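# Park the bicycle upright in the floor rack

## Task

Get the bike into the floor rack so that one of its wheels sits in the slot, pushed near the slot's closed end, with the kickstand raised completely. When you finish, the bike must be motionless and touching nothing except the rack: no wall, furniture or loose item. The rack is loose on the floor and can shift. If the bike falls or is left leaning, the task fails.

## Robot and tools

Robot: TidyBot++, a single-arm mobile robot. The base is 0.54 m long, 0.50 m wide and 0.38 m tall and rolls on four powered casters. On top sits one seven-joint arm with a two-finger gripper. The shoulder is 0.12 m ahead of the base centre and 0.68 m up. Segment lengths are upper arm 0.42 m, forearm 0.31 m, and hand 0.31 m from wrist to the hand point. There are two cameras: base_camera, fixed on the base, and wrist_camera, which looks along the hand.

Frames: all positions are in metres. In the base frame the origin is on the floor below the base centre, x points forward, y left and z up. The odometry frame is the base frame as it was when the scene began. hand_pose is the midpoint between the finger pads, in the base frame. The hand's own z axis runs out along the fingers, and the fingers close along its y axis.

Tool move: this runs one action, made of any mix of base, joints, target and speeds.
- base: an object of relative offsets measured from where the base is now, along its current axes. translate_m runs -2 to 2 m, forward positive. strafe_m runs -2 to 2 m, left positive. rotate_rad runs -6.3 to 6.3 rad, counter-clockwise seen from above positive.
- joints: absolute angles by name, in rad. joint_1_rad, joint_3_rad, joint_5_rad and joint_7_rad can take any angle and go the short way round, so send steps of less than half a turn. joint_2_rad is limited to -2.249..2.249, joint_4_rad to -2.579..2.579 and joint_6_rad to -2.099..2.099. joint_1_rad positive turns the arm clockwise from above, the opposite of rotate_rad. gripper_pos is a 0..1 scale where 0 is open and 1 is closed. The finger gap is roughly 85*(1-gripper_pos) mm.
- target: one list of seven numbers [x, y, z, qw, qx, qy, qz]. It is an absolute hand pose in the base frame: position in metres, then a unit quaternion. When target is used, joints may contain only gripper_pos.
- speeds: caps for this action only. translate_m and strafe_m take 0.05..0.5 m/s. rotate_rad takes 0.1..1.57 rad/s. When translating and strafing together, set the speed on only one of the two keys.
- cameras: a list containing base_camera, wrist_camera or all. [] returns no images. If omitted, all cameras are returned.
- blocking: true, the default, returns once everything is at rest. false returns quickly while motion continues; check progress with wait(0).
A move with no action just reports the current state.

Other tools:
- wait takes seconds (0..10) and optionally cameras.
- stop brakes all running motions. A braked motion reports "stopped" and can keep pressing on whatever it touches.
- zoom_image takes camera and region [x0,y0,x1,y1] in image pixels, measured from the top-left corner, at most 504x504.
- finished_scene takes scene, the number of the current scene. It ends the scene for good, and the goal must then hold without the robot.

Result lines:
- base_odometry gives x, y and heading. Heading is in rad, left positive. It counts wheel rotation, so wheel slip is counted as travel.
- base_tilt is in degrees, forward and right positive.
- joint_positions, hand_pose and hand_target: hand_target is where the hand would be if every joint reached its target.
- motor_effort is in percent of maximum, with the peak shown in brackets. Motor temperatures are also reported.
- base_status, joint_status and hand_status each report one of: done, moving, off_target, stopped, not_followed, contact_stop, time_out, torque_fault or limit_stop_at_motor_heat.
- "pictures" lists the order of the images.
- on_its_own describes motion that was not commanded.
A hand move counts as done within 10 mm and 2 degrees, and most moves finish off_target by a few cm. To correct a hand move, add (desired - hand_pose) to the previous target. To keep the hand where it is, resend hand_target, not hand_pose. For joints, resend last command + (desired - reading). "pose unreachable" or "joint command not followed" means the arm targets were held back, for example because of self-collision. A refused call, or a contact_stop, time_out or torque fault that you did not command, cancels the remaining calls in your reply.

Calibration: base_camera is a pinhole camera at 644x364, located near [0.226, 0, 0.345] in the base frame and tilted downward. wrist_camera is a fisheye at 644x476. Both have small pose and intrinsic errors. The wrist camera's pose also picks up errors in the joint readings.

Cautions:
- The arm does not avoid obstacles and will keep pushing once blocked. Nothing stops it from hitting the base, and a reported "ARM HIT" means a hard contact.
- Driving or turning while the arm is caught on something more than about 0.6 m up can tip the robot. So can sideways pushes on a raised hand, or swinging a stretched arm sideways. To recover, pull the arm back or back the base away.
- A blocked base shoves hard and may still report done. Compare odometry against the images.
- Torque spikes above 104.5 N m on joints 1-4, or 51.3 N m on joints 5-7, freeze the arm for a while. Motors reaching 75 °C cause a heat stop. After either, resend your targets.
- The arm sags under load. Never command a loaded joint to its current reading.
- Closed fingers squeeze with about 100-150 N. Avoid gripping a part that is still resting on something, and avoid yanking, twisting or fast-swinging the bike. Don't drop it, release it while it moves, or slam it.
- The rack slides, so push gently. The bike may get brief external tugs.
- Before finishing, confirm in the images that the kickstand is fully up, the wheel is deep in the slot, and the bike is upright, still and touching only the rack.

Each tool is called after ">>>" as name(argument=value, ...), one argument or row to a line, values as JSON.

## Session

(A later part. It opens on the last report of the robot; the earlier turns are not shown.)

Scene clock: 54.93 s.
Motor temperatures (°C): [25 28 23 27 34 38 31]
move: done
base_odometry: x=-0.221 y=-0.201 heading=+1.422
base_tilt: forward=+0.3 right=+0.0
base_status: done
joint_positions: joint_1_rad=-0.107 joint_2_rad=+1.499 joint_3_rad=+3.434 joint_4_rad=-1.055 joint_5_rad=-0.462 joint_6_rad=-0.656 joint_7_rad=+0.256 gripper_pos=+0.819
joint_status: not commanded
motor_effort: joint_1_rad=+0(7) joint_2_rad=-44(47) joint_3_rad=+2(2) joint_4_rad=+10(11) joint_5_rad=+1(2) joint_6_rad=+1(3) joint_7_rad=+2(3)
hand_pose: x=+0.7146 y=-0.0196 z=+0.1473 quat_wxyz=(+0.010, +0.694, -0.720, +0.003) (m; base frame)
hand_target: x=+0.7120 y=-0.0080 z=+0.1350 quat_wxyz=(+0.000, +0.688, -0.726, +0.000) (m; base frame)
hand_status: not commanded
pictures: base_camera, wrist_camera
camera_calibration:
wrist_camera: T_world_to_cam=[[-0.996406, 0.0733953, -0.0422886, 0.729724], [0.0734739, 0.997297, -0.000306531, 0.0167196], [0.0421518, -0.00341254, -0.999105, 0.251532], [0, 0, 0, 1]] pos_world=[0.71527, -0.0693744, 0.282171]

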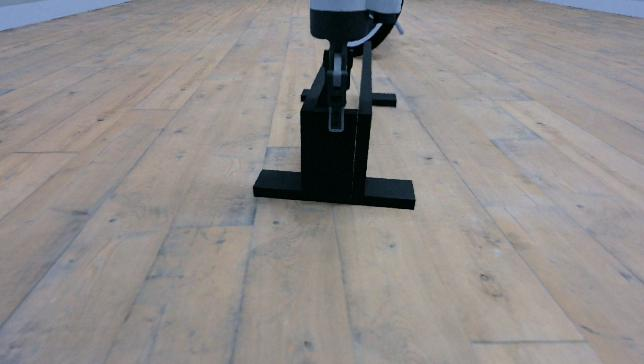

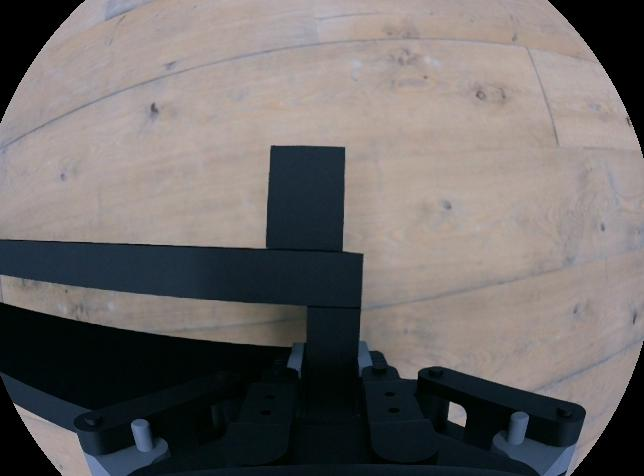

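>>> move(
  joints={"gripper_pos": 0.3},
  cameras=[],
)

>>> move(
  target=[0.700, -0.01, 0.26, 0, 0.688, -0.726, 0],
  cameras=["wrist_camera"],
)

>>> move(
  joints={"joint_1_rad": 0, "joint_2_rad": -0.36, "joint_3_rad": 3.14, "joint_4_rad": -2.53, "joint_5_rad": 0, "joint_6_rad": 0.0, "joint_7_rad": 1.57, "gripper_pos": 0},
)

Scene clock: 56.10 s.
Motor temperatures (°C): [25 28 23 27 34 38 31]
move: done
base_odometry: x=-0.221 y=-0.201 heading=+1.422
base_tilt: forward=+0.2 right=+0.0
base_status: not commanded
joint_positions: joint_1_rad=-0.107 joint_2_rad=+1.500 joint_3_rad=+3.434 joint_4_rad=-1.055 joint_5_rad=-0.462 joint_6_rad=-0.656 joint_7_rad=+0.256 gripper_pos=+0.300
joint_status: all done
motor_effort: joint_1_rad=+1(1) joint_2_rad=-46(49) joint_3_rad=+3(3) joint_4_rad=+9(10) joint_5_rad=+2(2) joint_6_rad=+0(1) joint_7_rad=+1(2)
hand_pose: x=+0.7139 y=-0.0196 z=+0.1465 quat_wxyz=(+0.010, +0.694, -0.720, +0.002) (m; base frame)
hand_target: x=+0.7120 y=-0.0080 z=+0.1350 quat_wxyz=(+0.000, +0.688, -0.726, +0.000) (m; base frame)
hand_status: not commanded
pictures: none
No camera images: "cameras" was empty.

Scene clock: 57.70 s.
Motor temperatures (°C): [25 28 23 27 34 38 31]
move: off_target
base_odometry: x=-0.221 y=-0.201 heading=+1.422
base_tilt: forward=+0.3 right=+0.0
base_status: not commanded
joint_positions: joint_1_rad=-0.128 joint_2_rad=+1.231 joint_3_rad=+3.434 joint_4_rad=-1.281 joint_5_rad=-0.462 joint_6_rad=-0.656 joint_7_rad=+0.259 gripper_pos=+0.300
joint_status: not commanded
motor_effort: joint_1_rad=+1(1) joint_2_rad=-45(49) joint_3_rad=+3(4) joint_4_rad=+10(11) joint_5_rad=+1(2) joint_6_rad=+0(1) joint_7_rad=+1(1)
hand_pose: x=+0.7164 y=-0.0109 z=+0.2656 quat_wxyz=(-0.015, +0.679, -0.734, +0.013) (m; base frame)
hand_target: x=+0.7000 y=-0.0100 z=+0.2600 quat_wxyz=(+0.000, +0.688, -0.726, +0.000) (m; base frame)
hand_status: off_target (0.017 m and 2.6 deg from the pose sent, 0.115 m and 1.5 deg at the start)
pictures: wrist_camera
camera_calibration:
wrist_camera: T_world_to_cam=[[-0.989472, 0.113846, -0.0893591, 0.743886], [0.112197, 0.993413, 0.023283, -0.0260165], [0.0914212, 0.0130121, -0.995727, 0.333695], [0, 0, 0, 1]] pos_world=[0.708467, -0.0631855, 0.399348]

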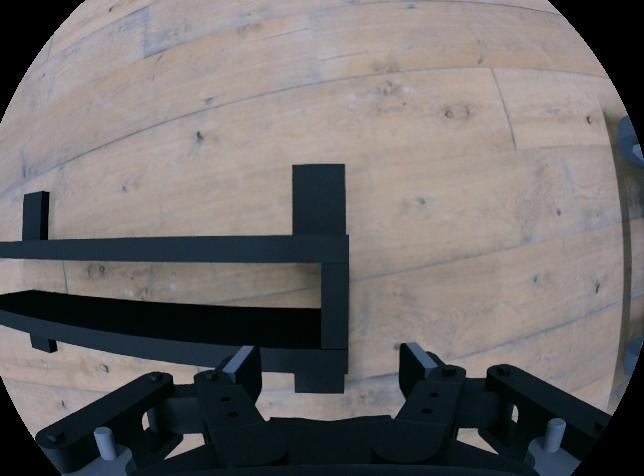

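Scene clock: 60.80 s.
Motor temperatures (°C): [25 28 23 27 34 38 31]
move: done
base_odometry: x=-0.221 y=-0.201 heading=+1.422
base_tilt: forward=+0.2 right=+0.0
base_status: not commanded
joint_positions: joint_1_rad=-0.018 joint_2_rad=-0.345 joint_3_rad=+3.169 joint_4_rad=-2.514 joint_5_rad=-0.050 joint_6_rad=-0.072 joint_7_rad=+1.529 gripper_pos=+0.000
joint_status: all done
motor_effort: joint_1_rad=+1(2) joint_2_rad=-4(47) joint_3_rad=+1(4) joint_4_rad=+19(20) joint_5_rad=+1(2) joint_6_rad=+7(7) joint_7_rad=+1(2)
hand_pose: x=+0.4809 y=-0.0005 z=+0.7077 quat_wxyz=(-0.024, +0.899, -0.046, +0.435) (m; base frame)
hand_target: x=+0.4874 y=+0.0019 z=+0.7227 quat_wxyz=(+0.000, +0.884, +0.000, +0.467) (m; base frame)
hand_status: not commanded
pictures: base_camera, wrist_camera
camera_calibration:
wrist_camera: T_world_to_cam=[[-0.0443711, -0.988687, -0.143283, 0.132284], [-0.628792, 0.139089, -0.765032, 0.893559], [0.776306, 0.0561496, -0.62785, 0.205582], [0, 0, 0, 1]] pos_world=[0.408138, -0.00504041, 0.83163]

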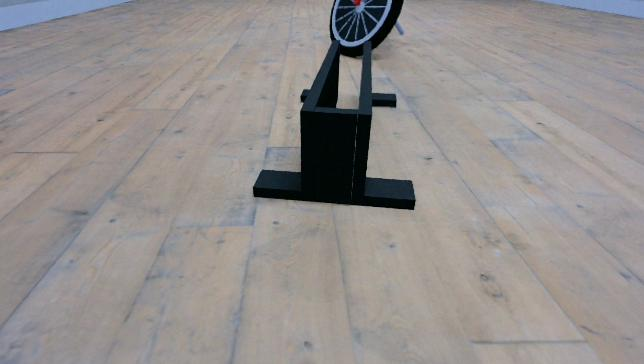

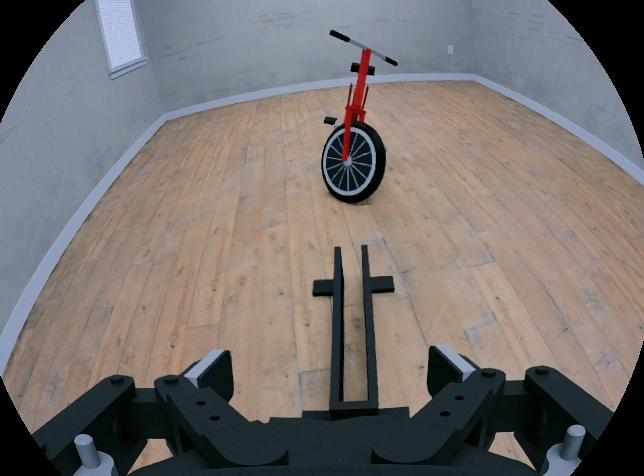

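>>> zoom_image(
  camera="wrist_camera",
  region=[290, 20, 430, 220],
)

>>> zoom_image(
  camera="base_camera",
  region=[300, 0, 430, 110],
)

Scaled by 2.520.

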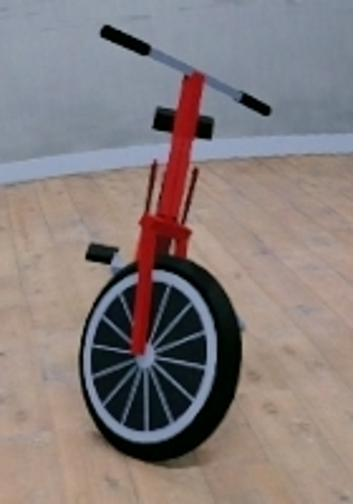

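Scaled by 3.877.

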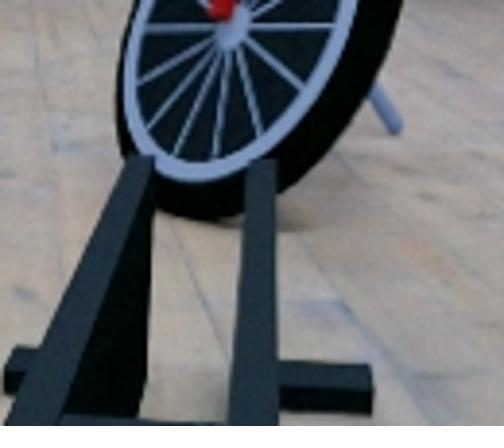

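>>> move(
  base={"translate_m": 0.42, "strafe_m": -1.12},
  cameras=[],
)

>>> move(
  base={"translate_m": 1.208, "strafe_m": 0.04, "rotate_rad": 1.467},
  joints={"joint_6_rad": -0.25},
)

Scene clock: 65.47 s.
Motor temperatures (°C): [25 28 23 27 34 38 31]
move: done
base_odometry: x=+0.950 y=+0.048 heading=+1.421
base_tilt: forward=+0.2 right=+0.0
base_status: done
joint_positions: joint_1_rad=-0.016 joint_2_rad=-0.345 joint_3_rad=+3.164 joint_4_rad=-2.514 joint_5_rad=-0.049 joint_6_rad=-0.069 joint_7_rad=+1.531 gripper_pos=+0.000
joint_status: not commanded
motor_effort: joint_1_rad=+1(1) joint_2_rad=-5(5) joint_3_rad=+1(1) joint_4_rad=+19(19) joint_5_rad=+0(2) joint_6_rad=+7(7) joint_7_rad=+1(1)
hand_pose: x=+0.4812 y=+0.0003 z=+0.7082 quat_wxyz=(-0.023, +0.899, -0.043, +0.436) (m; base frame)
hand_target: x=+0.4874 y=+0.0019 z=+0.7227 quat_wxyz=(+0.000, +0.884, +0.000, +0.467) (m; base frame)
hand_status: not commanded
pictures: none
No camera images: "cameras" was empty.

Scene clock: 69.60 s.
Motor temperatures (°C): [25 28 23 27 34 38 31]
move: done
base_odometry: x=+1.090 y=+1.249 heading=+2.889
base_tilt: forward=+0.2 right=+0.0
base_status: done
joint_positions: joint_1_rad=-0.014 joint_2_rad=-0.351 joint_3_rad=+3.164 joint_4_rad=-2.529 joint_5_rad=-0.048 joint_6_rad=-0.244 joint_7_rad=+1.531 gripper_pos=+0.000
joint_status: all done
motor_effort: joint_1_rad=+1(2) joint_2_rad=-3(5) joint_3_rad=+0(1) joint_4_rad=+18(20) joint_5_rad=+0(2) joint_6_rad=+6(7) joint_7_rad=+1(1)
hand_pose: x=+0.4378 y=+0.0029 z=+0.6634 quat_wxyz=(-0.023, +0.935, -0.043, +0.351) (m; base frame)
hand_target: x=+0.4360 y=+0.0018 z=+0.6646 quat_wxyz=(+0.000, +0.936, +0.000, +0.353) (m; base frame)
hand_status: not commanded
pictures: base_camera, wrist_camera
camera_calibration:
wrist_camera: T_world_to_cam=[[-0.0581961, -0.989137, -0.134987, 0.127902], [-0.758464, 0.131728, -0.638263, 0.804807], [0.649111, 0.0652381, -0.757891, 0.35295], [0, 0, 0, 1]] pos_world=[0.388757, -0.0025281, 0.798441]

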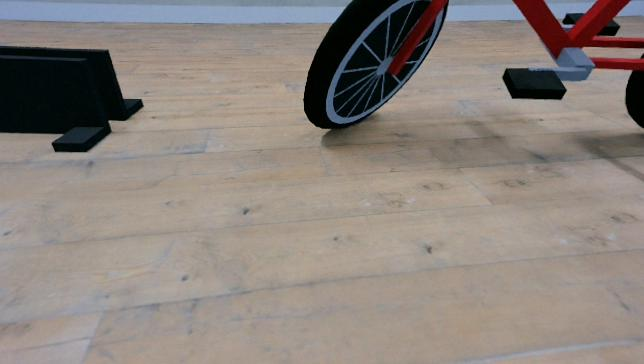

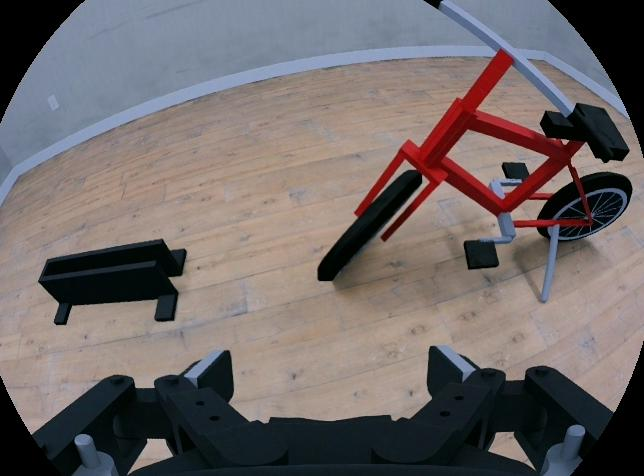

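>>> zoom_image(
  camera="wrist_camera",
  region=[20, 210, 220, 350],
)

>>> zoom_image(
  camera="wrist_camera",
  region=[300, 0, 640, 310],
)

Scaled by 2.520.

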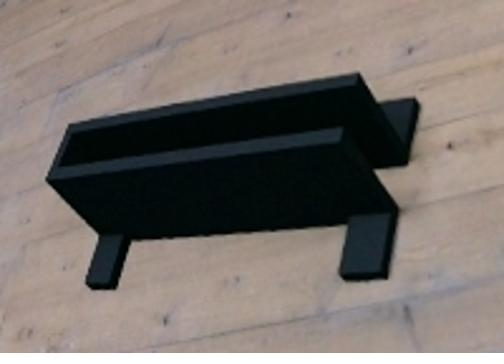

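Scaled by 1.482.

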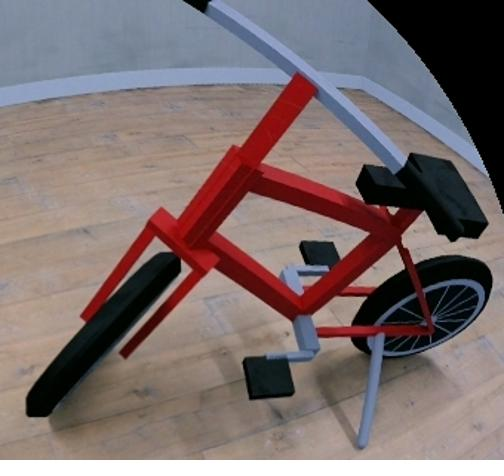

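>>> move(
  base={"translate_m": 0.19, "strafe_m": -0.27},
  speeds={"strafe_m": 0.25},
  target=[0.59, 0.0, 0.76, 0, 0.994, 0.11, 0],
)

Scene clock: 73.90 s.
Motor temperatures (°C): [25 28 23 27 34 38 31]
move: off_target
base_odometry: x=+0.974 y=+1.558 heading=+2.889
base_tilt: forward=+0.3 right=+0.0
base_status: done
joint_positions: joint_1_rad=-0.005 joint_2_rad=+0.356 joint_3_rad=+3.161 joint_4_rad=-1.205 joint_5_rad=-0.044 joint_6_rad=-1.500 joint_7_rad=+1.753 gripper_pos=+0.000
joint_status: not commanded
motor_effort: joint_1_rad=+1(2) joint_2_rad=-29(30) joint_3_rad=-1(2) joint_4_rad=+17(19) joint_5_rad=+0(2) joint_6_rad=+1(6) joint_7_rad=+1(1)
hand_pose: x=+0.6055 y=+0.0086 z=+0.7690 quat_wxyz=(-0.014, +0.996, +0.083, +0.042) (m; base frame)
hand_target: x=+0.5900 y=+0.0000 z=+0.7600 quat_wxyz=(+0.000, +0.994, +0.110, +0.000) (m; base frame)
hand_status: off_target (0.020 m and 5.9 deg from the pose sent, 0.180 m and 44.8 deg at the start)
pictures: base_camera, wrist_camera
camera_calibration:
wrist_camera: T_world_to_cam=[[0.13455, -0.988061, -0.0750418, -0.00520984], [-0.989281, -0.129607, -0.0672718, 0.701545], [0.0567427, 0.0832888, -0.994909, 0.864545], [0, 0, 0, 1]] pos_world=[0.645669, 0.0137703, 0.906947]

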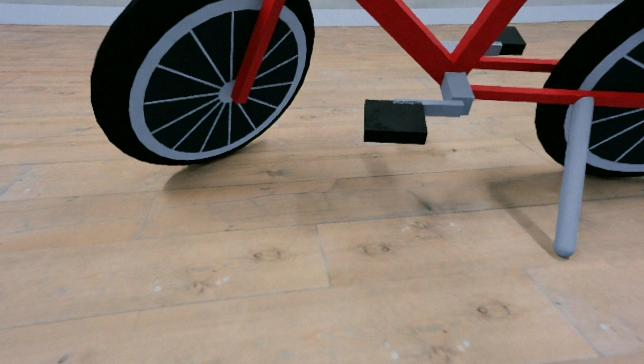

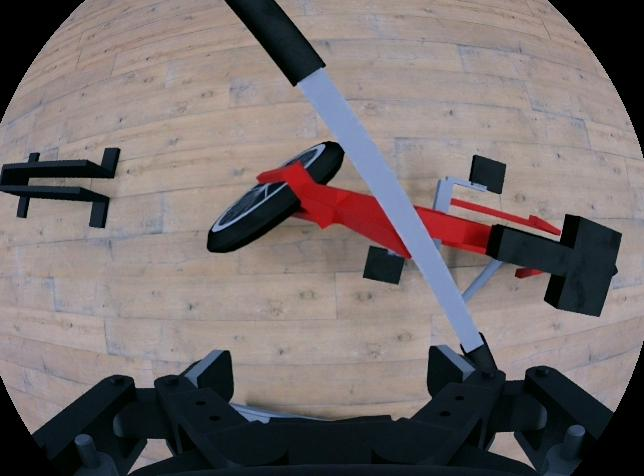

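>>> move(
  target=[0.676, -0.055, 0.73, -0.105, 0.924, 0.348, 0.117],
  cameras=["wrist_camera"],
)

Scene clock: 77.47 s.
Motor temperatures (°C): [25 28 23 27 34 38 31]
move: off_target
base_odometry: x=+0.974 y=+1.558 heading=+2.889
base_tilt: forward=+0.2 right=+0.0
base_status: not commanded
joint_positions: joint_1_rad=+0.362 joint_2_rad=+0.534 joint_3_rad=+2.974 joint_4_rad=-1.088 joint_5_rad=-0.152 joint_6_rad=-1.497 joint_7_rad=+2.476 gripper_pos=+0.000
joint_status: not commanded
motor_effort: joint_1_rad=+1(2) joint_2_rad=-35(36) joint_3_rad=-3(3) joint_4_rad=+17(18) joint_5_rad=-1(2) joint_6_rad=+0(1) joint_7_rad=+1(1)
hand_pose: x=+0.6496 y=-0.0711 z=+0.7285 quat_wxyz=(-0.093, +0.936, +0.330, +0.075) (m; base frame)
hand_target: x=+0.6760 y=-0.0550 z=+0.7300 quat_wxyz=(-0.105, +0.924, +0.348, +0.117) (m; base frame)
hand_status: off_target (0.031 m and 5.6 deg from the pose sent, 0.103 m and 34.3 deg at the start)
pictures: wrist_camera
camera_calibration:
wrist_camera: T_world_to_cam=[[0.606961, -0.773962, -0.180502, -0.307769], [-0.794008, -0.580869, -0.179286, 0.654737], [0.0339131, 0.252139, -0.967096, 0.834944], [0, 0, 0, 1]] pos_world=[0.678354, -0.0684074, 0.869304]

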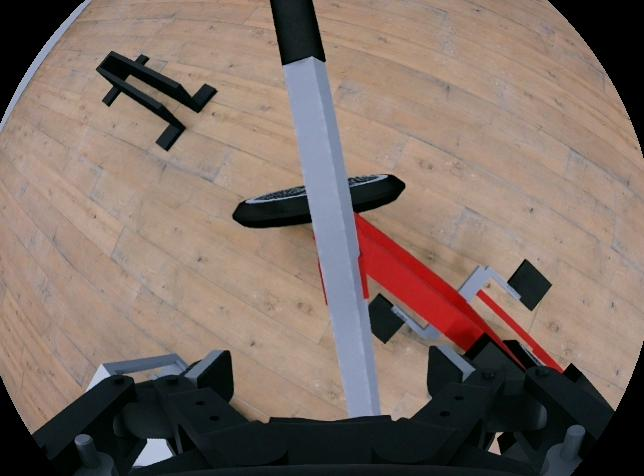

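>>> move(
  target=[0.715, -0.017, 0.69, -0.094, 0.891, 0.425, 0.126],
  cameras=["wrist_camera"],
)

Scene clock: 79.77 s.
Motor temperatures (°C): [25 28 23 27 34 38 31]
move: off_target
base_odometry: x=+0.974 y=+1.558 heading=+2.889
base_tilt: forward=+0.3 right=+0.0
base_status: not commanded
joint_positions: joint_1_rad=+0.311 joint_2_rad=+0.635 joint_3_rad=+2.916 joint_4_rad=-1.057 joint_5_rad=-0.153 joint_6_rad=-1.413 joint_7_rad=+2.559 gripper_pos=+0.000
joint_status: not commanded
motor_effort: joint_1_rad=+1(3) joint_2_rad=-38(41) joint_3_rad=-4(4) joint_4_rad=+17(18) joint_5_rad=-1(2) joint_6_rad=+0(1) joint_7_rad=+1(1)
hand_pose: x=+0.6918 y=-0.0259 z=+0.6901 quat_wxyz=(-0.108, +0.904, +0.402, +0.095) (m; base frame)
hand_target: x=+0.7150 y=-0.0170 z=+0.6900 quat_wxyz=(-0.094, +0.891, +0.425, +0.126) (m; base frame)
hand_status: off_target (0.025 m and 4.9 deg from the pose sent, 0.093 m and 13.4 deg at the start)
pictures: wrist_camera
camera_calibration:
wrist_camera: T_world_to_cam=[[0.72579, -0.66497, -0.176191, -0.387669], [-0.686942, -0.686966, -0.237039, 0.670689], [0.0365868, 0.293074, -0.955389, 0.776177], [0, 0, 0, 1]] pos_world=[0.713694, -0.0245251, 0.832227]

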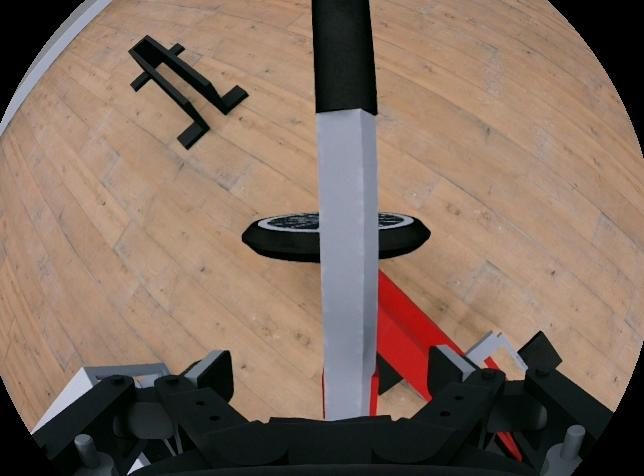

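>>> move(
  target=[0.721, -0.006, 0.640, -0.094, 0.891, 0.425, 0.126],
  cameras=["wrist_camera"],
)

Scene clock: 81.13 s.
Motor temperatures (°C): [25 28 23 27 34 38 31]
move: off_target
base_odometry: x=+0.974 y=+1.558 heading=+2.889
base_tilt: forward=+0.3 right=+0.0
base_status: not commanded
joint_positions: joint_1_rad=+0.311 joint_2_rad=+0.669 joint_3_rad=+2.893 joint_4_rad=-1.134 joint_5_rad=-0.153 joint_6_rad=-1.278 joint_7_rad=+2.559 gripper_pos=+0.000
joint_status: not commanded
motor_effort: joint_1_rad=+1(1) joint_2_rad=-39(41) joint_3_rad=-4(4) joint_4_rad=+17(18) joint_5_rad=-1(3) joint_6_rad=+0(1) joint_7_rad=+1(1)
hand_pose: x=+0.7060 y=-0.0150 z=+0.6506 quat_wxyz=(-0.108, +0.904, +0.398, +0.109) (m; base frame)
hand_target: x=+0.7210 y=-0.0060 z=+0.6400 quat_wxyz=(-0.094, +0.891, +0.425, +0.126) (m; base frame)
hand_status: off_target (0.021 m and 4.3 deg from the pose sent, 0.061 m and 4.9 deg at the start)
pictures: wrist_camera
camera_calibration:
wrist_camera: T_world_to_cam=[[0.723435, -0.669678, -0.167847, -0.401537], [-0.68757, -0.6769, -0.262781, 0.695886], [0.0623627, 0.305512, -0.950144, 0.713306], [0, 0, 0, 1]] pos_world=[0.724473, -0.0157784, 0.793212]

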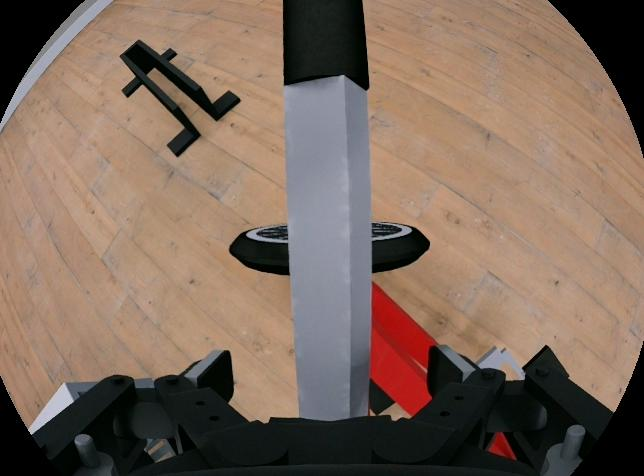

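>>> move(
  target=[0.722, 0.0, 0.618, -0.094, 0.891, 0.425, 0.126],
  cameras=["wrist_camera"],
)

Scene clock: 82.00 s.
Motor temperatures (°C): [25 28 23 27 34 38 31]
move: off_target
base_odometry: x=+0.974 y=+1.558 heading=+2.889
base_tilt: forward=+0.3 right=+0.0
base_status: not commanded
joint_positions: joint_1_rad=+0.311 joint_2_rad=+0.681 joint_3_rad=+2.880 joint_4_rad=-1.176 joint_5_rad=-0.152 joint_6_rad=-1.214 joint_7_rad=+2.559 gripper_pos=+0.000
joint_status: not commanded
motor_effort: joint_1_rad=+0(2) joint_2_rad=-37(40) joint_3_rad=-5(5) joint_4_rad=+16(18) joint_5_rad=-1(3) joint_6_rad=+1(1) joint_7_rad=+1(1)
hand_pose: x=+0.7096 y=-0.0078 z=+0.6329 quat_wxyz=(-0.109, +0.904, +0.397, +0.115) (m; base frame)
hand_target: x=+0.7220 y=+0.0000 z=+0.6180 quat_wxyz=(-0.094, +0.891, +0.425, +0.126) (m; base frame)
hand_status: off_target (0.021 m and 4.1 deg from the pose sent, 0.039 m and 4.3 deg at the start)
pictures: wrist_camera
camera_calibration:
wrist_camera: T_world_to_cam=[[0.723682, -0.670158, -0.164844, -0.404376], [-0.686273, -0.673574, -0.274458, 0.705108], [0.0728955, 0.311749, -0.947364, 0.684842], [0, 0, 0, 1]] pos_world=[0.726614, -0.00955228, 0.775658]

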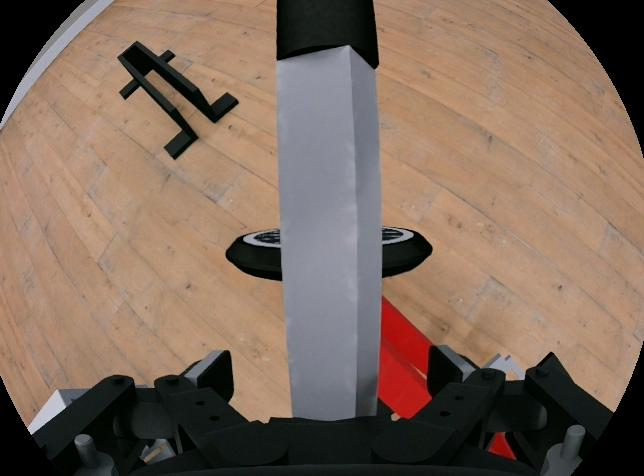

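>>> move(
  joints={"gripper_pos": 0.92},
  cameras=["wrist_camera"],
)

Scene clock: 130.17 s.
Motor temperatures (°C): [25 29 23 27 34 38 31]
move: off_target
base_odometry: x=+0.974 y=+1.558 heading=+2.889
base_tilt: forward=+0.3 right=+0.0
base_status: not commanded
joint_positions: joint_1_rad=+0.311 joint_2_rad=+0.681 joint_3_rad=+2.880 joint_4_rad=-1.176 joint_5_rad=-0.149 joint_6_rad=-1.209 joint_7_rad=+2.560 gripper_pos=+0.719
joint_status: gripper_pos off_target (ended at +0.719, target +0.920)
motor_effort: joint_1_rad=+0(2) joint_2_rad=-36(37) joint_3_rad=-5(6) joint_4_rad=+16(17) joint_5_rad=-3(4) joint_6_rad=+2(2) joint_7_rad=+1(2)
hand_pose: x=+0.7110 y=-0.0087 z=+0.6328 quat_wxyz=(-0.107, +0.904, +0.398, +0.117) (m; base frame)
hand_target: x=+0.7220 y=+0.0000 z=+0.6180 quat_wxyz=(-0.094, +0.891, +0.425, +0.126) (m; base frame)
hand_status: not commanded
pictures: wrist_camera
camera_calibration:
wrist_camera: T_world_to_cam=[[0.724233, -0.670925, -0.159203, -0.409993], [-0.685212, -0.674354, -0.275193, 0.705081], [0.0772747, 0.308392, -0.948115, 0.682236], [0, 0, 0, 1]] pos_world=[0.727341, -0.00999612, 0.7756]

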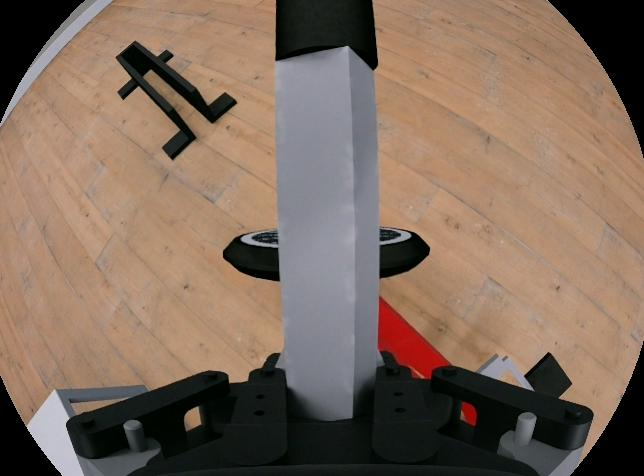

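>>> move(
  base={"translate_m": 0.04},
  speeds={"translate_m": 0.1},
  target=[0.722, 0.0, 0.620, -0.130, 0.964, 0.224, 0.055],
)

Scene clock: 132.73 s.
Motor temperatures (°C): [25 29 23 27 34 38 31]
move: off_target
base_odometry: x=+0.935 y=+1.568 heading=+2.889
base_tilt: forward=+0.3 right=-0.1
base_status: done
joint_positions: joint_1_rad=+0.258 joint_2_rad=+0.723 joint_3_rad=+2.971 joint_4_rad=-1.047 joint_5_rad=-0.146 joint_6_rad=-1.287 joint_7_rad=+2.208 gripper_pos=+0.746
joint_status: not commanded
motor_effort: joint_1_rad=-2(6) joint_2_rad=-34(38) joint_3_rad=-6(9) joint_4_rad=+17(21) joint_5_rad=-7(8) joint_6_rad=+4(7) joint_7_rad=+0(2)
hand_pose: x=+0.7326 y=-0.0289 z=+0.6392 quat_wxyz=(-0.101, +0.964, +0.230, +0.089) (m; base frame)
hand_target: x=+0.7220 y=+0.0000 z=+0.6200 quat_wxyz=(-0.130, +0.964, +0.224, +0.055) (m; base frame)
hand_status: off_target (0.036 m and 5.1 deg from the pose sent, 0.019 m and 22.4 deg at the start)
pictures: base_camera, wrist_camera
camera_calibration:
wrist_camera: T_world_to_cam=[[0.434184, -0.875746, -0.211075, -0.198489], [-0.896627, -0.397539, -0.194994, 0.81968], [0.0868541, 0.273919, -0.957823, 0.691054], [0, 0, 0, 1]] pos_world=[0.761107, -0.0372641, 0.779843]

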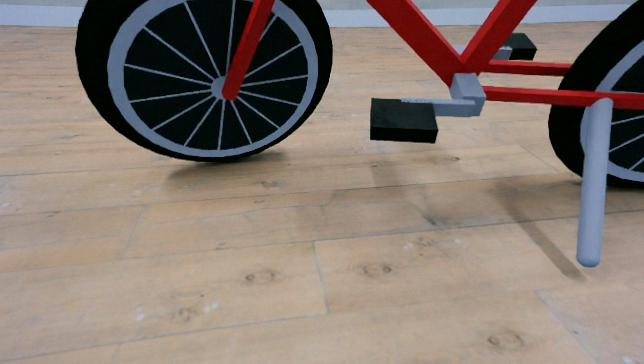

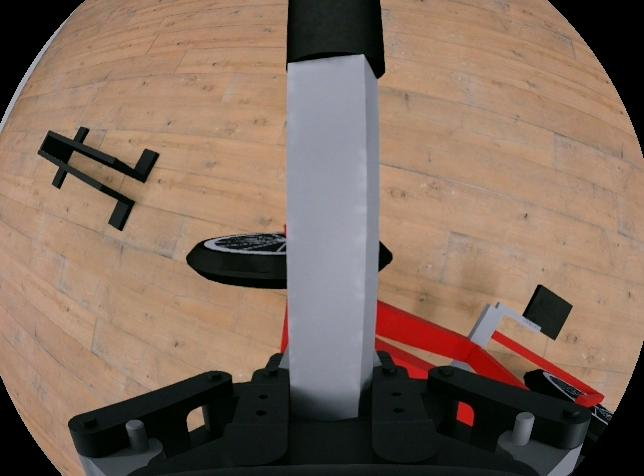

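>>> move(
  base={"translate_m": 0.02},
  speeds={"translate_m": 0.1},
  target=[0.722, -0.015, 0.622, -0.139, 0.990, 0.02, 0.0],
)

Scene clock: 134.13 s.
Motor temperatures (°C): [25 29 23 27 34 38 31]
move: off_target
base_odometry: x=+0.915 y=+1.573 heading=+2.889
base_tilt: forward=+0.3 right=+0.0
base_status: done
joint_positions: joint_1_rad=+0.226 joint_2_rad=+0.765 joint_3_rad=+3.034 joint_4_rad=-0.948 joint_5_rad=-0.151 joint_6_rad=-1.399 joint_7_rad=+1.827 gripper_pos=+0.760
joint_status: not commanded
motor_effort: joint_1_rad=+0(4) joint_2_rad=-39(40) joint_3_rad=-4(7) joint_4_rad=+18(19) joint_5_rad=-6(8) joint_6_rad=+2(4) joint_7_rad=+0(1)
hand_pose: x=+0.7314 y=-0.0402 z=+0.6392 quat_wxyz=(-0.106, +0.993, +0.041, +0.038) (m; base frame)
hand_target: x=+0.7220 y=-0.0150 z=+0.6220 quat_wxyz=(-0.139, +0.990, +0.020, +0.000) (m; base frame)
hand_status: off_target (0.032 m and 6.3 deg from the pose sent, 0.025 m and 26.7 deg at the start)
pictures: base_camera, wrist_camera
camera_calibration:
wrist_camera: T_world_to_cam=[[0.0565384, -0.964081, -0.259522, 0.0958444], [-0.997353, -0.0426343, -0.0588999, 0.815036], [0.0457197, 0.262165, -0.963939, 0.727831], [0, 0, 0, 1]] pos_world=[0.774184, -0.0636619, 0.774464]

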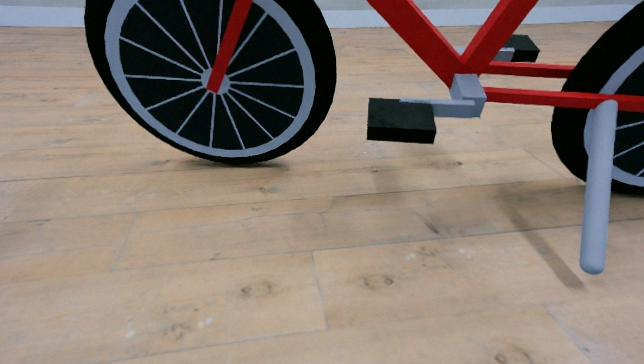

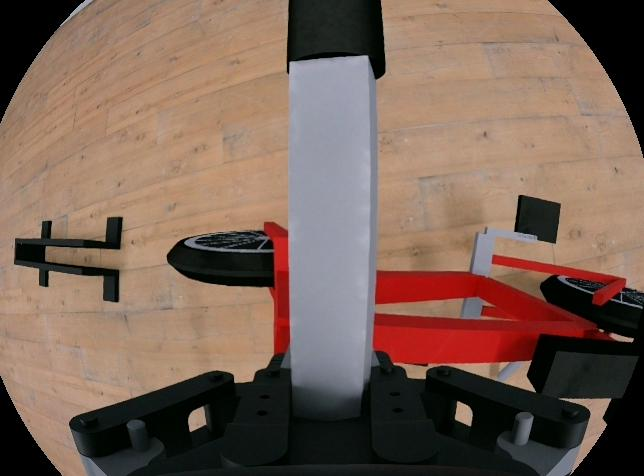

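>>> move(
  base={"translate_m": 0.045},
  speeds={"translate_m": 0.1},
)

>>> zoom_image(
  camera="base_camera",
  region=[60, 0, 400, 200],
)

>>> zoom_image(
  camera="wrist_camera",
  region=[0, 180, 300, 340],
)

Scene clock: 135.93 s.
Motor temperatures (°C): [25 29 23 27 34 38 31]
move: done
base_odometry: x=+0.872 y=+1.585 heading=+2.888
base_tilt: forward=+0.3 right=+0.0
base_status: done
joint_positions: joint_1_rad=+0.221 joint_2_rad=+0.765 joint_3_rad=+3.037 joint_4_rad=-0.936 joint_5_rad=-0.151 joint_6_rad=-1.422 joint_7_rad=+1.820 gripper_pos=+0.760
joint_status: not commanded
motor_effort: joint_1_rad=+1(2) joint_2_rad=-35(40) joint_3_rad=-4(5) joint_4_rad=+16(20) joint_5_rad=-6(8) joint_6_rad=+3(5) joint_7_rad=+1(1)
hand_pose: x=+0.7285 y=-0.0380 z=+0.6428 quat_wxyz=(-0.107, +0.993, +0.041, +0.032) (m; base frame)
hand_target: x=+0.7220 y=-0.0150 z=+0.6220 quat_wxyz=(-0.139, +0.990, +0.020, +0.000) (m; base frame)
hand_status: not commanded
pictures: base_camera, wrist_camera
camera_calibration:
wrist_camera: T_world_to_cam=[[0.0542026, -0.963886, -0.260741, 0.101544], [-0.99796, -0.0434719, -0.0467518, 0.805121], [0.0337285, 0.262743, -0.964276, 0.739835], [0, 0, 0, 1]] pos_world=[0.773021, -0.0615087, 0.777523]

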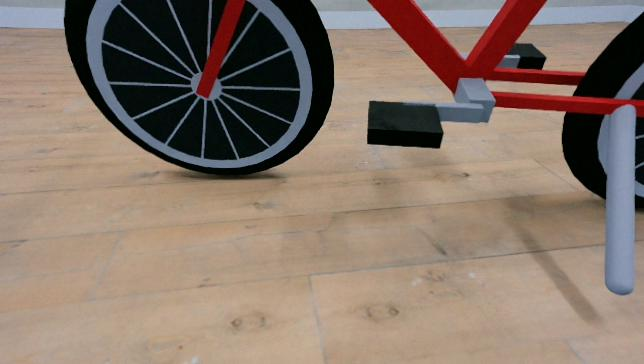

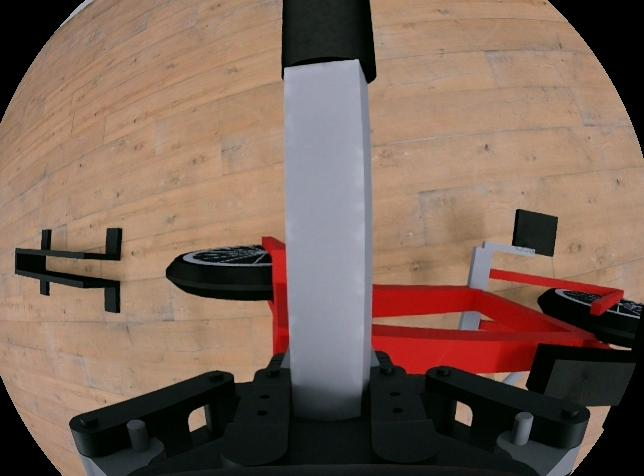

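Scaled by 1.482.

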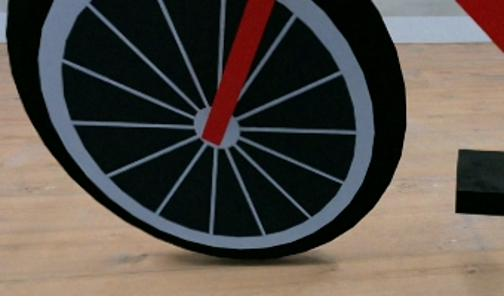

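Scaled by 1.680.

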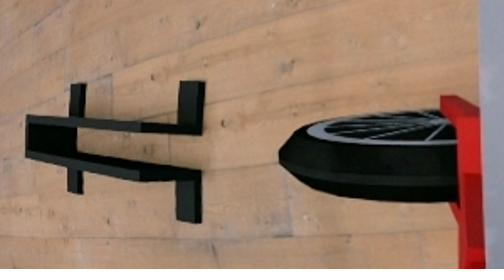

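>>> move(
  base={"strafe_m": 0.13},
  speeds={"strafe_m": 0.1},
  target=[0.730, -0.015, 0.622, -0.1387, 0.988, 0.0594, 0.0083],
)

Scene clock: 138.60 s.
Motor temperatures (°C): [25 29 23 27 34 38 31]
move: off_target
base_odometry: x=+0.839 y=+1.459 heading=+2.888
base_tilt: forward=+0.2 right=+0.0
base_status: done
joint_positions: joint_1_rad=+0.202 joint_2_rad=+0.782 joint_3_rad=+3.041 joint_4_rad=-0.901 joint_5_rad=-0.151 joint_6_rad=-1.429 joint_7_rad=+1.845 gripper_pos=+0.761
joint_status: not commanded
motor_effort: joint_1_rad=-1(5) joint_2_rad=-38(39) joint_3_rad=-6(9) joint_4_rad=+17(18) joint_5_rad=-10(11) joint_6_rad=+3(4) joint_7_rad=+0(1)
hand_pose: x=+0.7381 y=-0.0307 z=+0.6435 quat_wxyz=(-0.104, +0.992, +0.061, +0.038) (m; base frame)
hand_target: x=+0.7300 y=-0.0150 z=+0.6220 quat_wxyz=(-0.139, +0.989, +0.059, +0.008) (m; base frame)
hand_status: off_target (0.028 m and 5.2 deg from the pose sent, 0.031 m and 5.0 deg at the start)
pictures: base_camera, wrist_camera
camera_calibration:
wrist_camera: T_world_to_cam=[[0.0951819, -0.962308, -0.25476, 0.0741443], [-0.994679, -0.0818073, -0.0626142, 0.821584], [0.0394129, 0.259364, -0.964975, 0.734392], [0, 0, 0, 1]] pos_world=[0.781211, -0.0519139, 0.779002]

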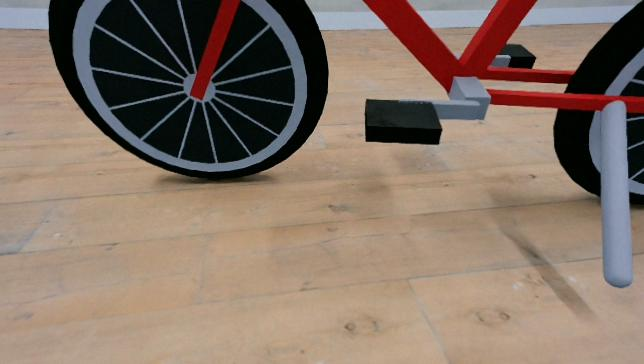

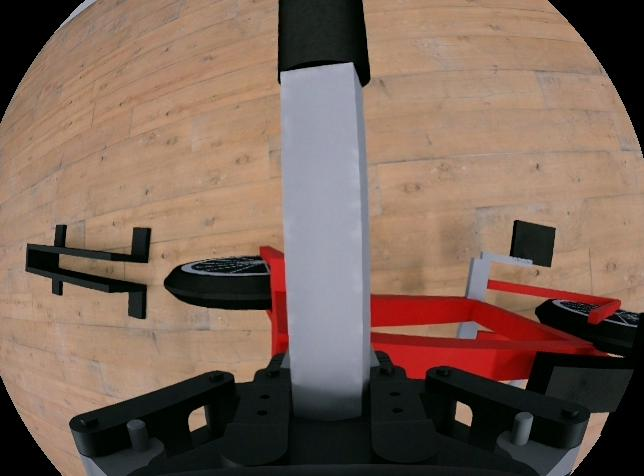

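>>> move(
  base={"strafe_m": 0.13},
  speeds={"strafe_m": 0.1},
  target=[0.718, -0.015, 0.622, -0.1385, 0.987, 0.085, 0.0118],
)

>>> zoom_image(
  camera="wrist_camera",
  region=[20, 200, 300, 340],
)

Scene clock: 141.03 s.
Motor temperatures (°C): [25 29 23 27 34 38 31]
move: off_target
base_odometry: x=+0.806 y=+1.333 heading=+2.888
base_tilt: forward=+0.3 right=+0.0
base_status: done
joint_positions: joint_1_rad=+0.213 joint_2_rad=+0.762 joint_3_rad=+3.041 joint_4_rad=-0.940 joint_5_rad=-0.151 joint_6_rad=-1.429 joint_7_rad=+1.883 gripper_pos=+0.762
joint_status: not commanded
motor_effort: joint_1_rad=+0(5) joint_2_rad=-35(38) joint_3_rad=-5(8) joint_4_rad=+15(18) joint_5_rad=-7(10) joint_6_rad=+2(4) joint_7_rad=+0(1)
hand_pose: x=+0.7254 y=-0.0346 z=+0.6432 quat_wxyz=(-0.105, +0.991, +0.075, +0.031) (m; base frame)
hand_target: x=+0.7180 y=-0.0150 z=+0.6220 quat_wxyz=(-0.138, +0.987, +0.085, +0.012) (m; base frame)
hand_status: off_target (0.030 m and 4.6 deg from the pose sent, 0.033 m and 5.7 deg at the start)
pictures: base_camera, wrist_camera
camera_calibration:
wrist_camera: T_world_to_cam=[[0.120501, -0.959352, -0.255192, 0.0535791], [-0.99248, -0.110855, -0.0519077, 0.799149], [0.0215085, 0.259528, -0.965496, 0.748963], [0, 0, 0, 1]] pos_world=[0.770574, -0.0543859, 0.778276]

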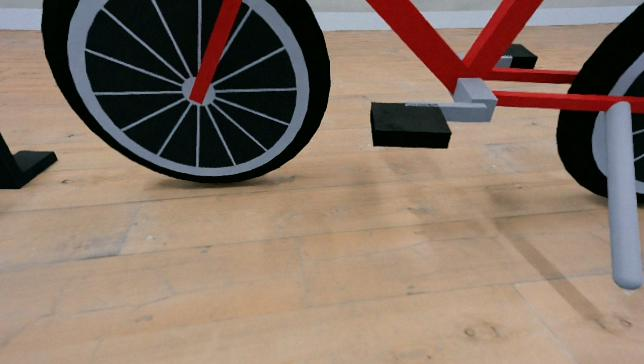

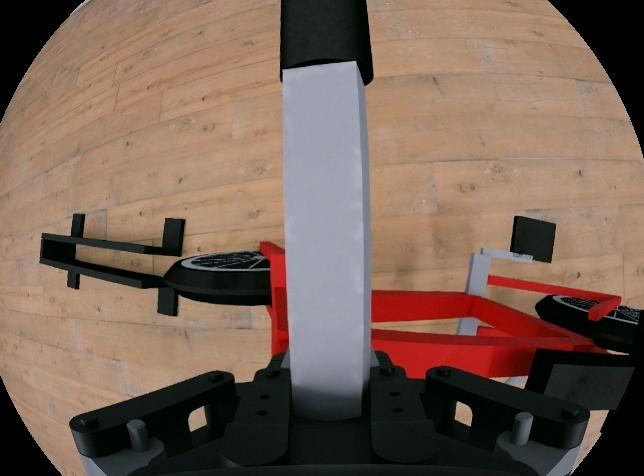

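Scaled by 1.800.

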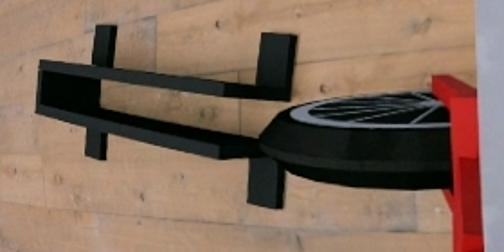

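>>> zoom_image(
  camera="base_camera",
  region=[0, 90, 300, 220],
)

Scaled by 1.680.

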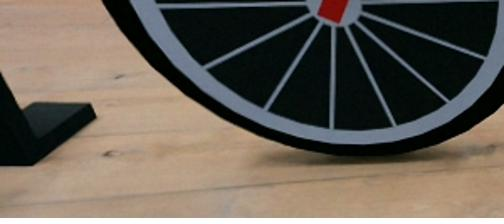

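>>> move(
  base={"strafe_m": 0.07},
  speeds={"strafe_m": 0.1},
  target=[0.712, -0.015, 0.622, -0.1386, 0.988, 0.065, 0.009],
)

>>> zoom_image(
  camera="wrist_camera",
  region=[60, 200, 300, 340],
)

>>> zoom_image(
  camera="base_camera",
  region=[0, 0, 300, 220],
)

Scene clock: 156.57 s.
Motor temperatures (°C): [25 29 23 27 34 38 31]
move: off_target
base_odometry: x=+0.788 y=+1.265 heading=+2.888
base_tilt: forward=+0.2 right=-0.1
base_status: done
joint_positions: joint_1_rad=+0.214 joint_2_rad=+0.746 joint_3_rad=+3.044 joint_4_rad=-0.971 joint_5_rad=-0.151 joint_6_rad=-1.429 joint_7_rad=+1.883 gripper_pos=+0.763
joint_status: not commanded
motor_effort: joint_1_rad=+0(5) joint_2_rad=-34(35) joint_3_rad=-5(8) joint_4_rad=+16(16) joint_5_rad=-7(9) joint_6_rad=+2(3) joint_7_rad=+0(1)
hand_pose: x=+0.7154 y=-0.0342 z=+0.6429 quat_wxyz=(-0.105, +0.991, +0.074, +0.023) (m; base frame)
hand_target: x=+0.7120 y=-0.0150 z=+0.6220 quat_wxyz=(-0.139, +0.988, +0.065, +0.009) (m; base frame)
hand_status: off_target (0.029 m and 4.3 deg from the pose sent, 0.032 m and 4.8 deg at the start)
pictures: base_camera, wrist_camera
camera_calibration:
wrist_camera: T_world_to_cam=[[0.115717, -0.959498, -0.256852, 0.0595744], [-0.993256, -0.109902, -0.0369298, 0.780234], [0.00720551, 0.259393, -0.965745, 0.759153], [0, 0, 0, 1]] pos_world=[0.762609, -0.0540083, 0.777263]

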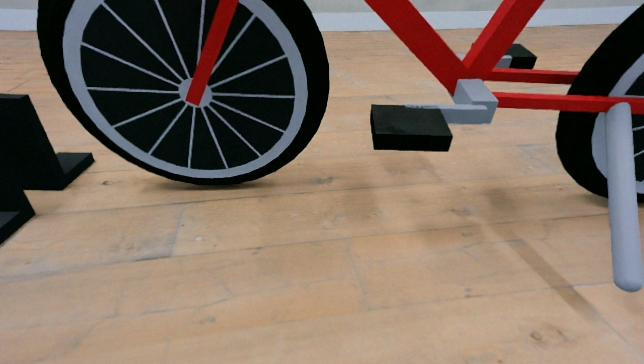

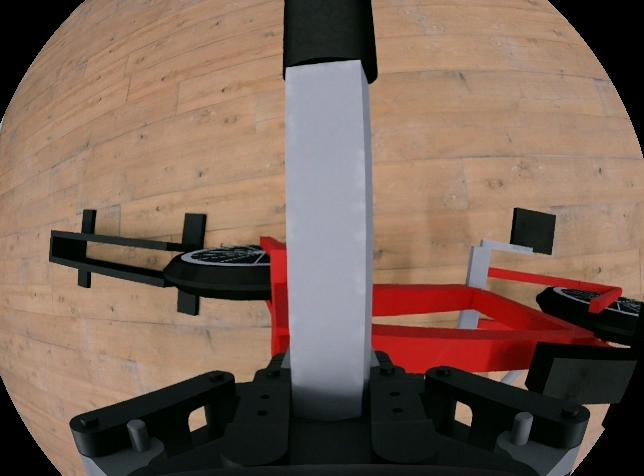

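Scaled by 2.100.

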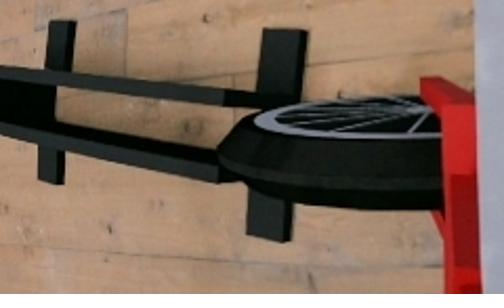

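Scaled by 1.680.

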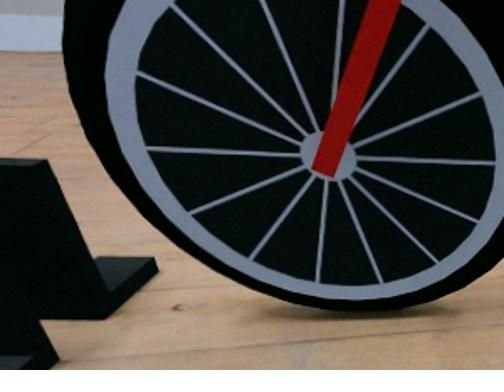

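>>> zoom_image(
  camera="wrist_camera",
  region=[130, 205, 230, 325],
)

>>> zoom_image(
  camera="base_camera",
  region=[0, 80, 120, 230],
)

Scaled by 4.200.

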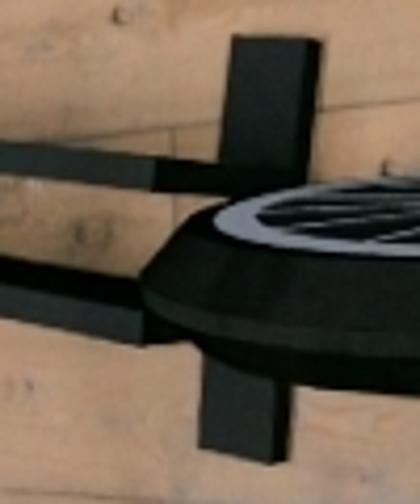

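Scaled by 3.360.

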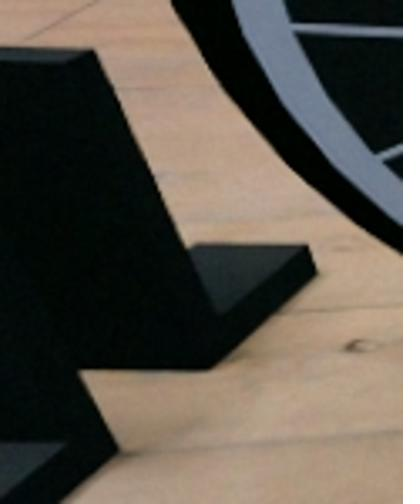

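>>> move(
  base={"strafe_m": 0.05},
  speeds={"strafe_m": 0.06},
  target=[0.712, -0.015, 0.622, -0.1378, 0.9817, 0.1283, 0.018],
)

>>> zoom_image(
  camera="wrist_camera",
  region=[60, 200, 300, 340],
)

>>> zoom_image(
  camera="base_camera",
  region=[0, 0, 300, 220],
)

Scene clock: 161.57 s.
Motor temperatures (°C): [25 29 23 27 34 38 31]
move: off_target
base_odometry: x=+0.775 y=+1.216 heading=+2.888
base_tilt: forward=+0.2 right=+0.0
base_status: done
joint_positions: joint_1_rad=+0.229 joint_2_rad=+0.744 joint_3_rad=+3.040 joint_4_rad=-0.971 joint_5_rad=-0.146 joint_6_rad=-1.429 joint_7_rad=+1.979 gripper_pos=+0.763
joint_status: not commanded
motor_effort: joint_1_rad=-2(4) joint_2_rad=-33(34) joint_3_rad=-6(8) joint_4_rad=+15(16) joint_5_rad=-8(10) joint_6_rad=+1(3) joint_7_rad=+1(2)
hand_pose: x=+0.7146 y=-0.0426 z=+0.6438 quat_wxyz=(-0.102, +0.988, +0.116, +0.029) (m; base frame)
hand_target: x=+0.7120 y=-0.0150 z=+0.6220 quat_wxyz=(-0.138, +0.982, +0.128, +0.018) (m; base frame)
hand_status: off_target (0.035 m and 4.5 deg from the pose sent, 0.029 m and 7.4 deg at the start)
pictures: base_camera, wrist_camera
camera_calibration:
wrist_camera: T_world_to_cam=[[0.200155, -0.947915, -0.247781, -0.013894], [-0.979742, -0.191944, -0.0571218, 0.778346], [0.00658652, 0.254195, -0.967131, 0.763276], [0, 0, 0, 1]] pos_world=[0.760332, -0.0577925, 0.779205]

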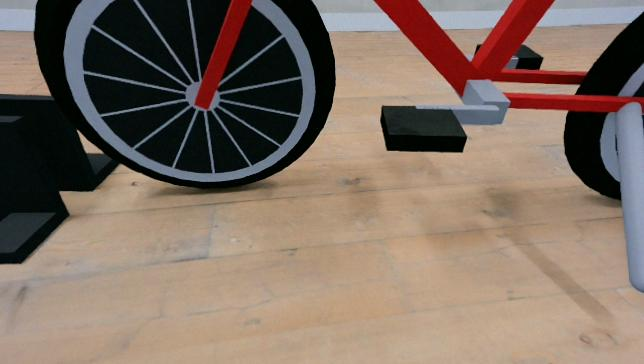

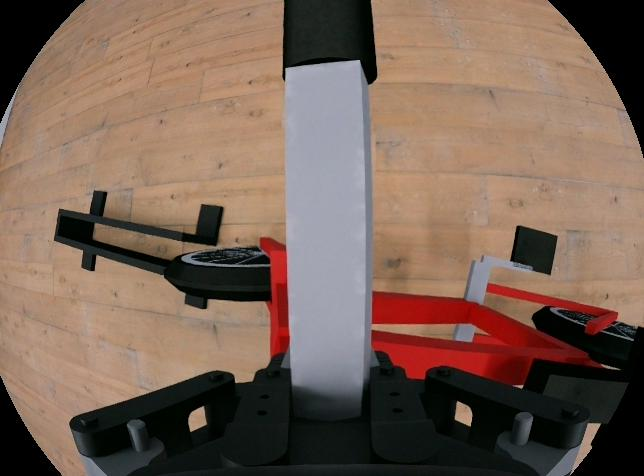

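Scaled by 2.100.

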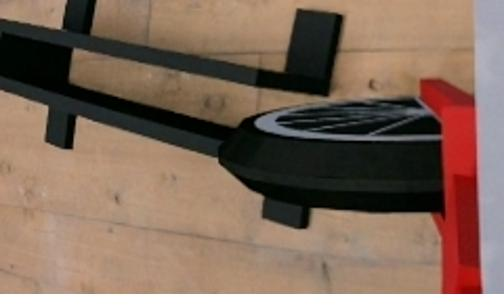

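Scaled by 1.680.

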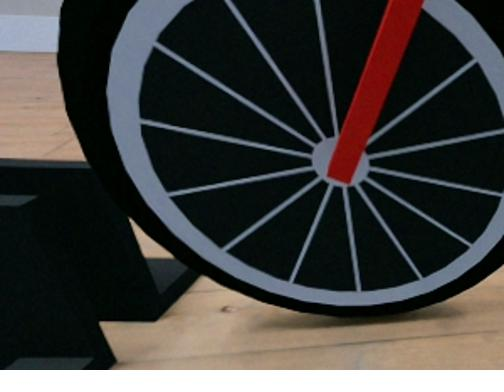

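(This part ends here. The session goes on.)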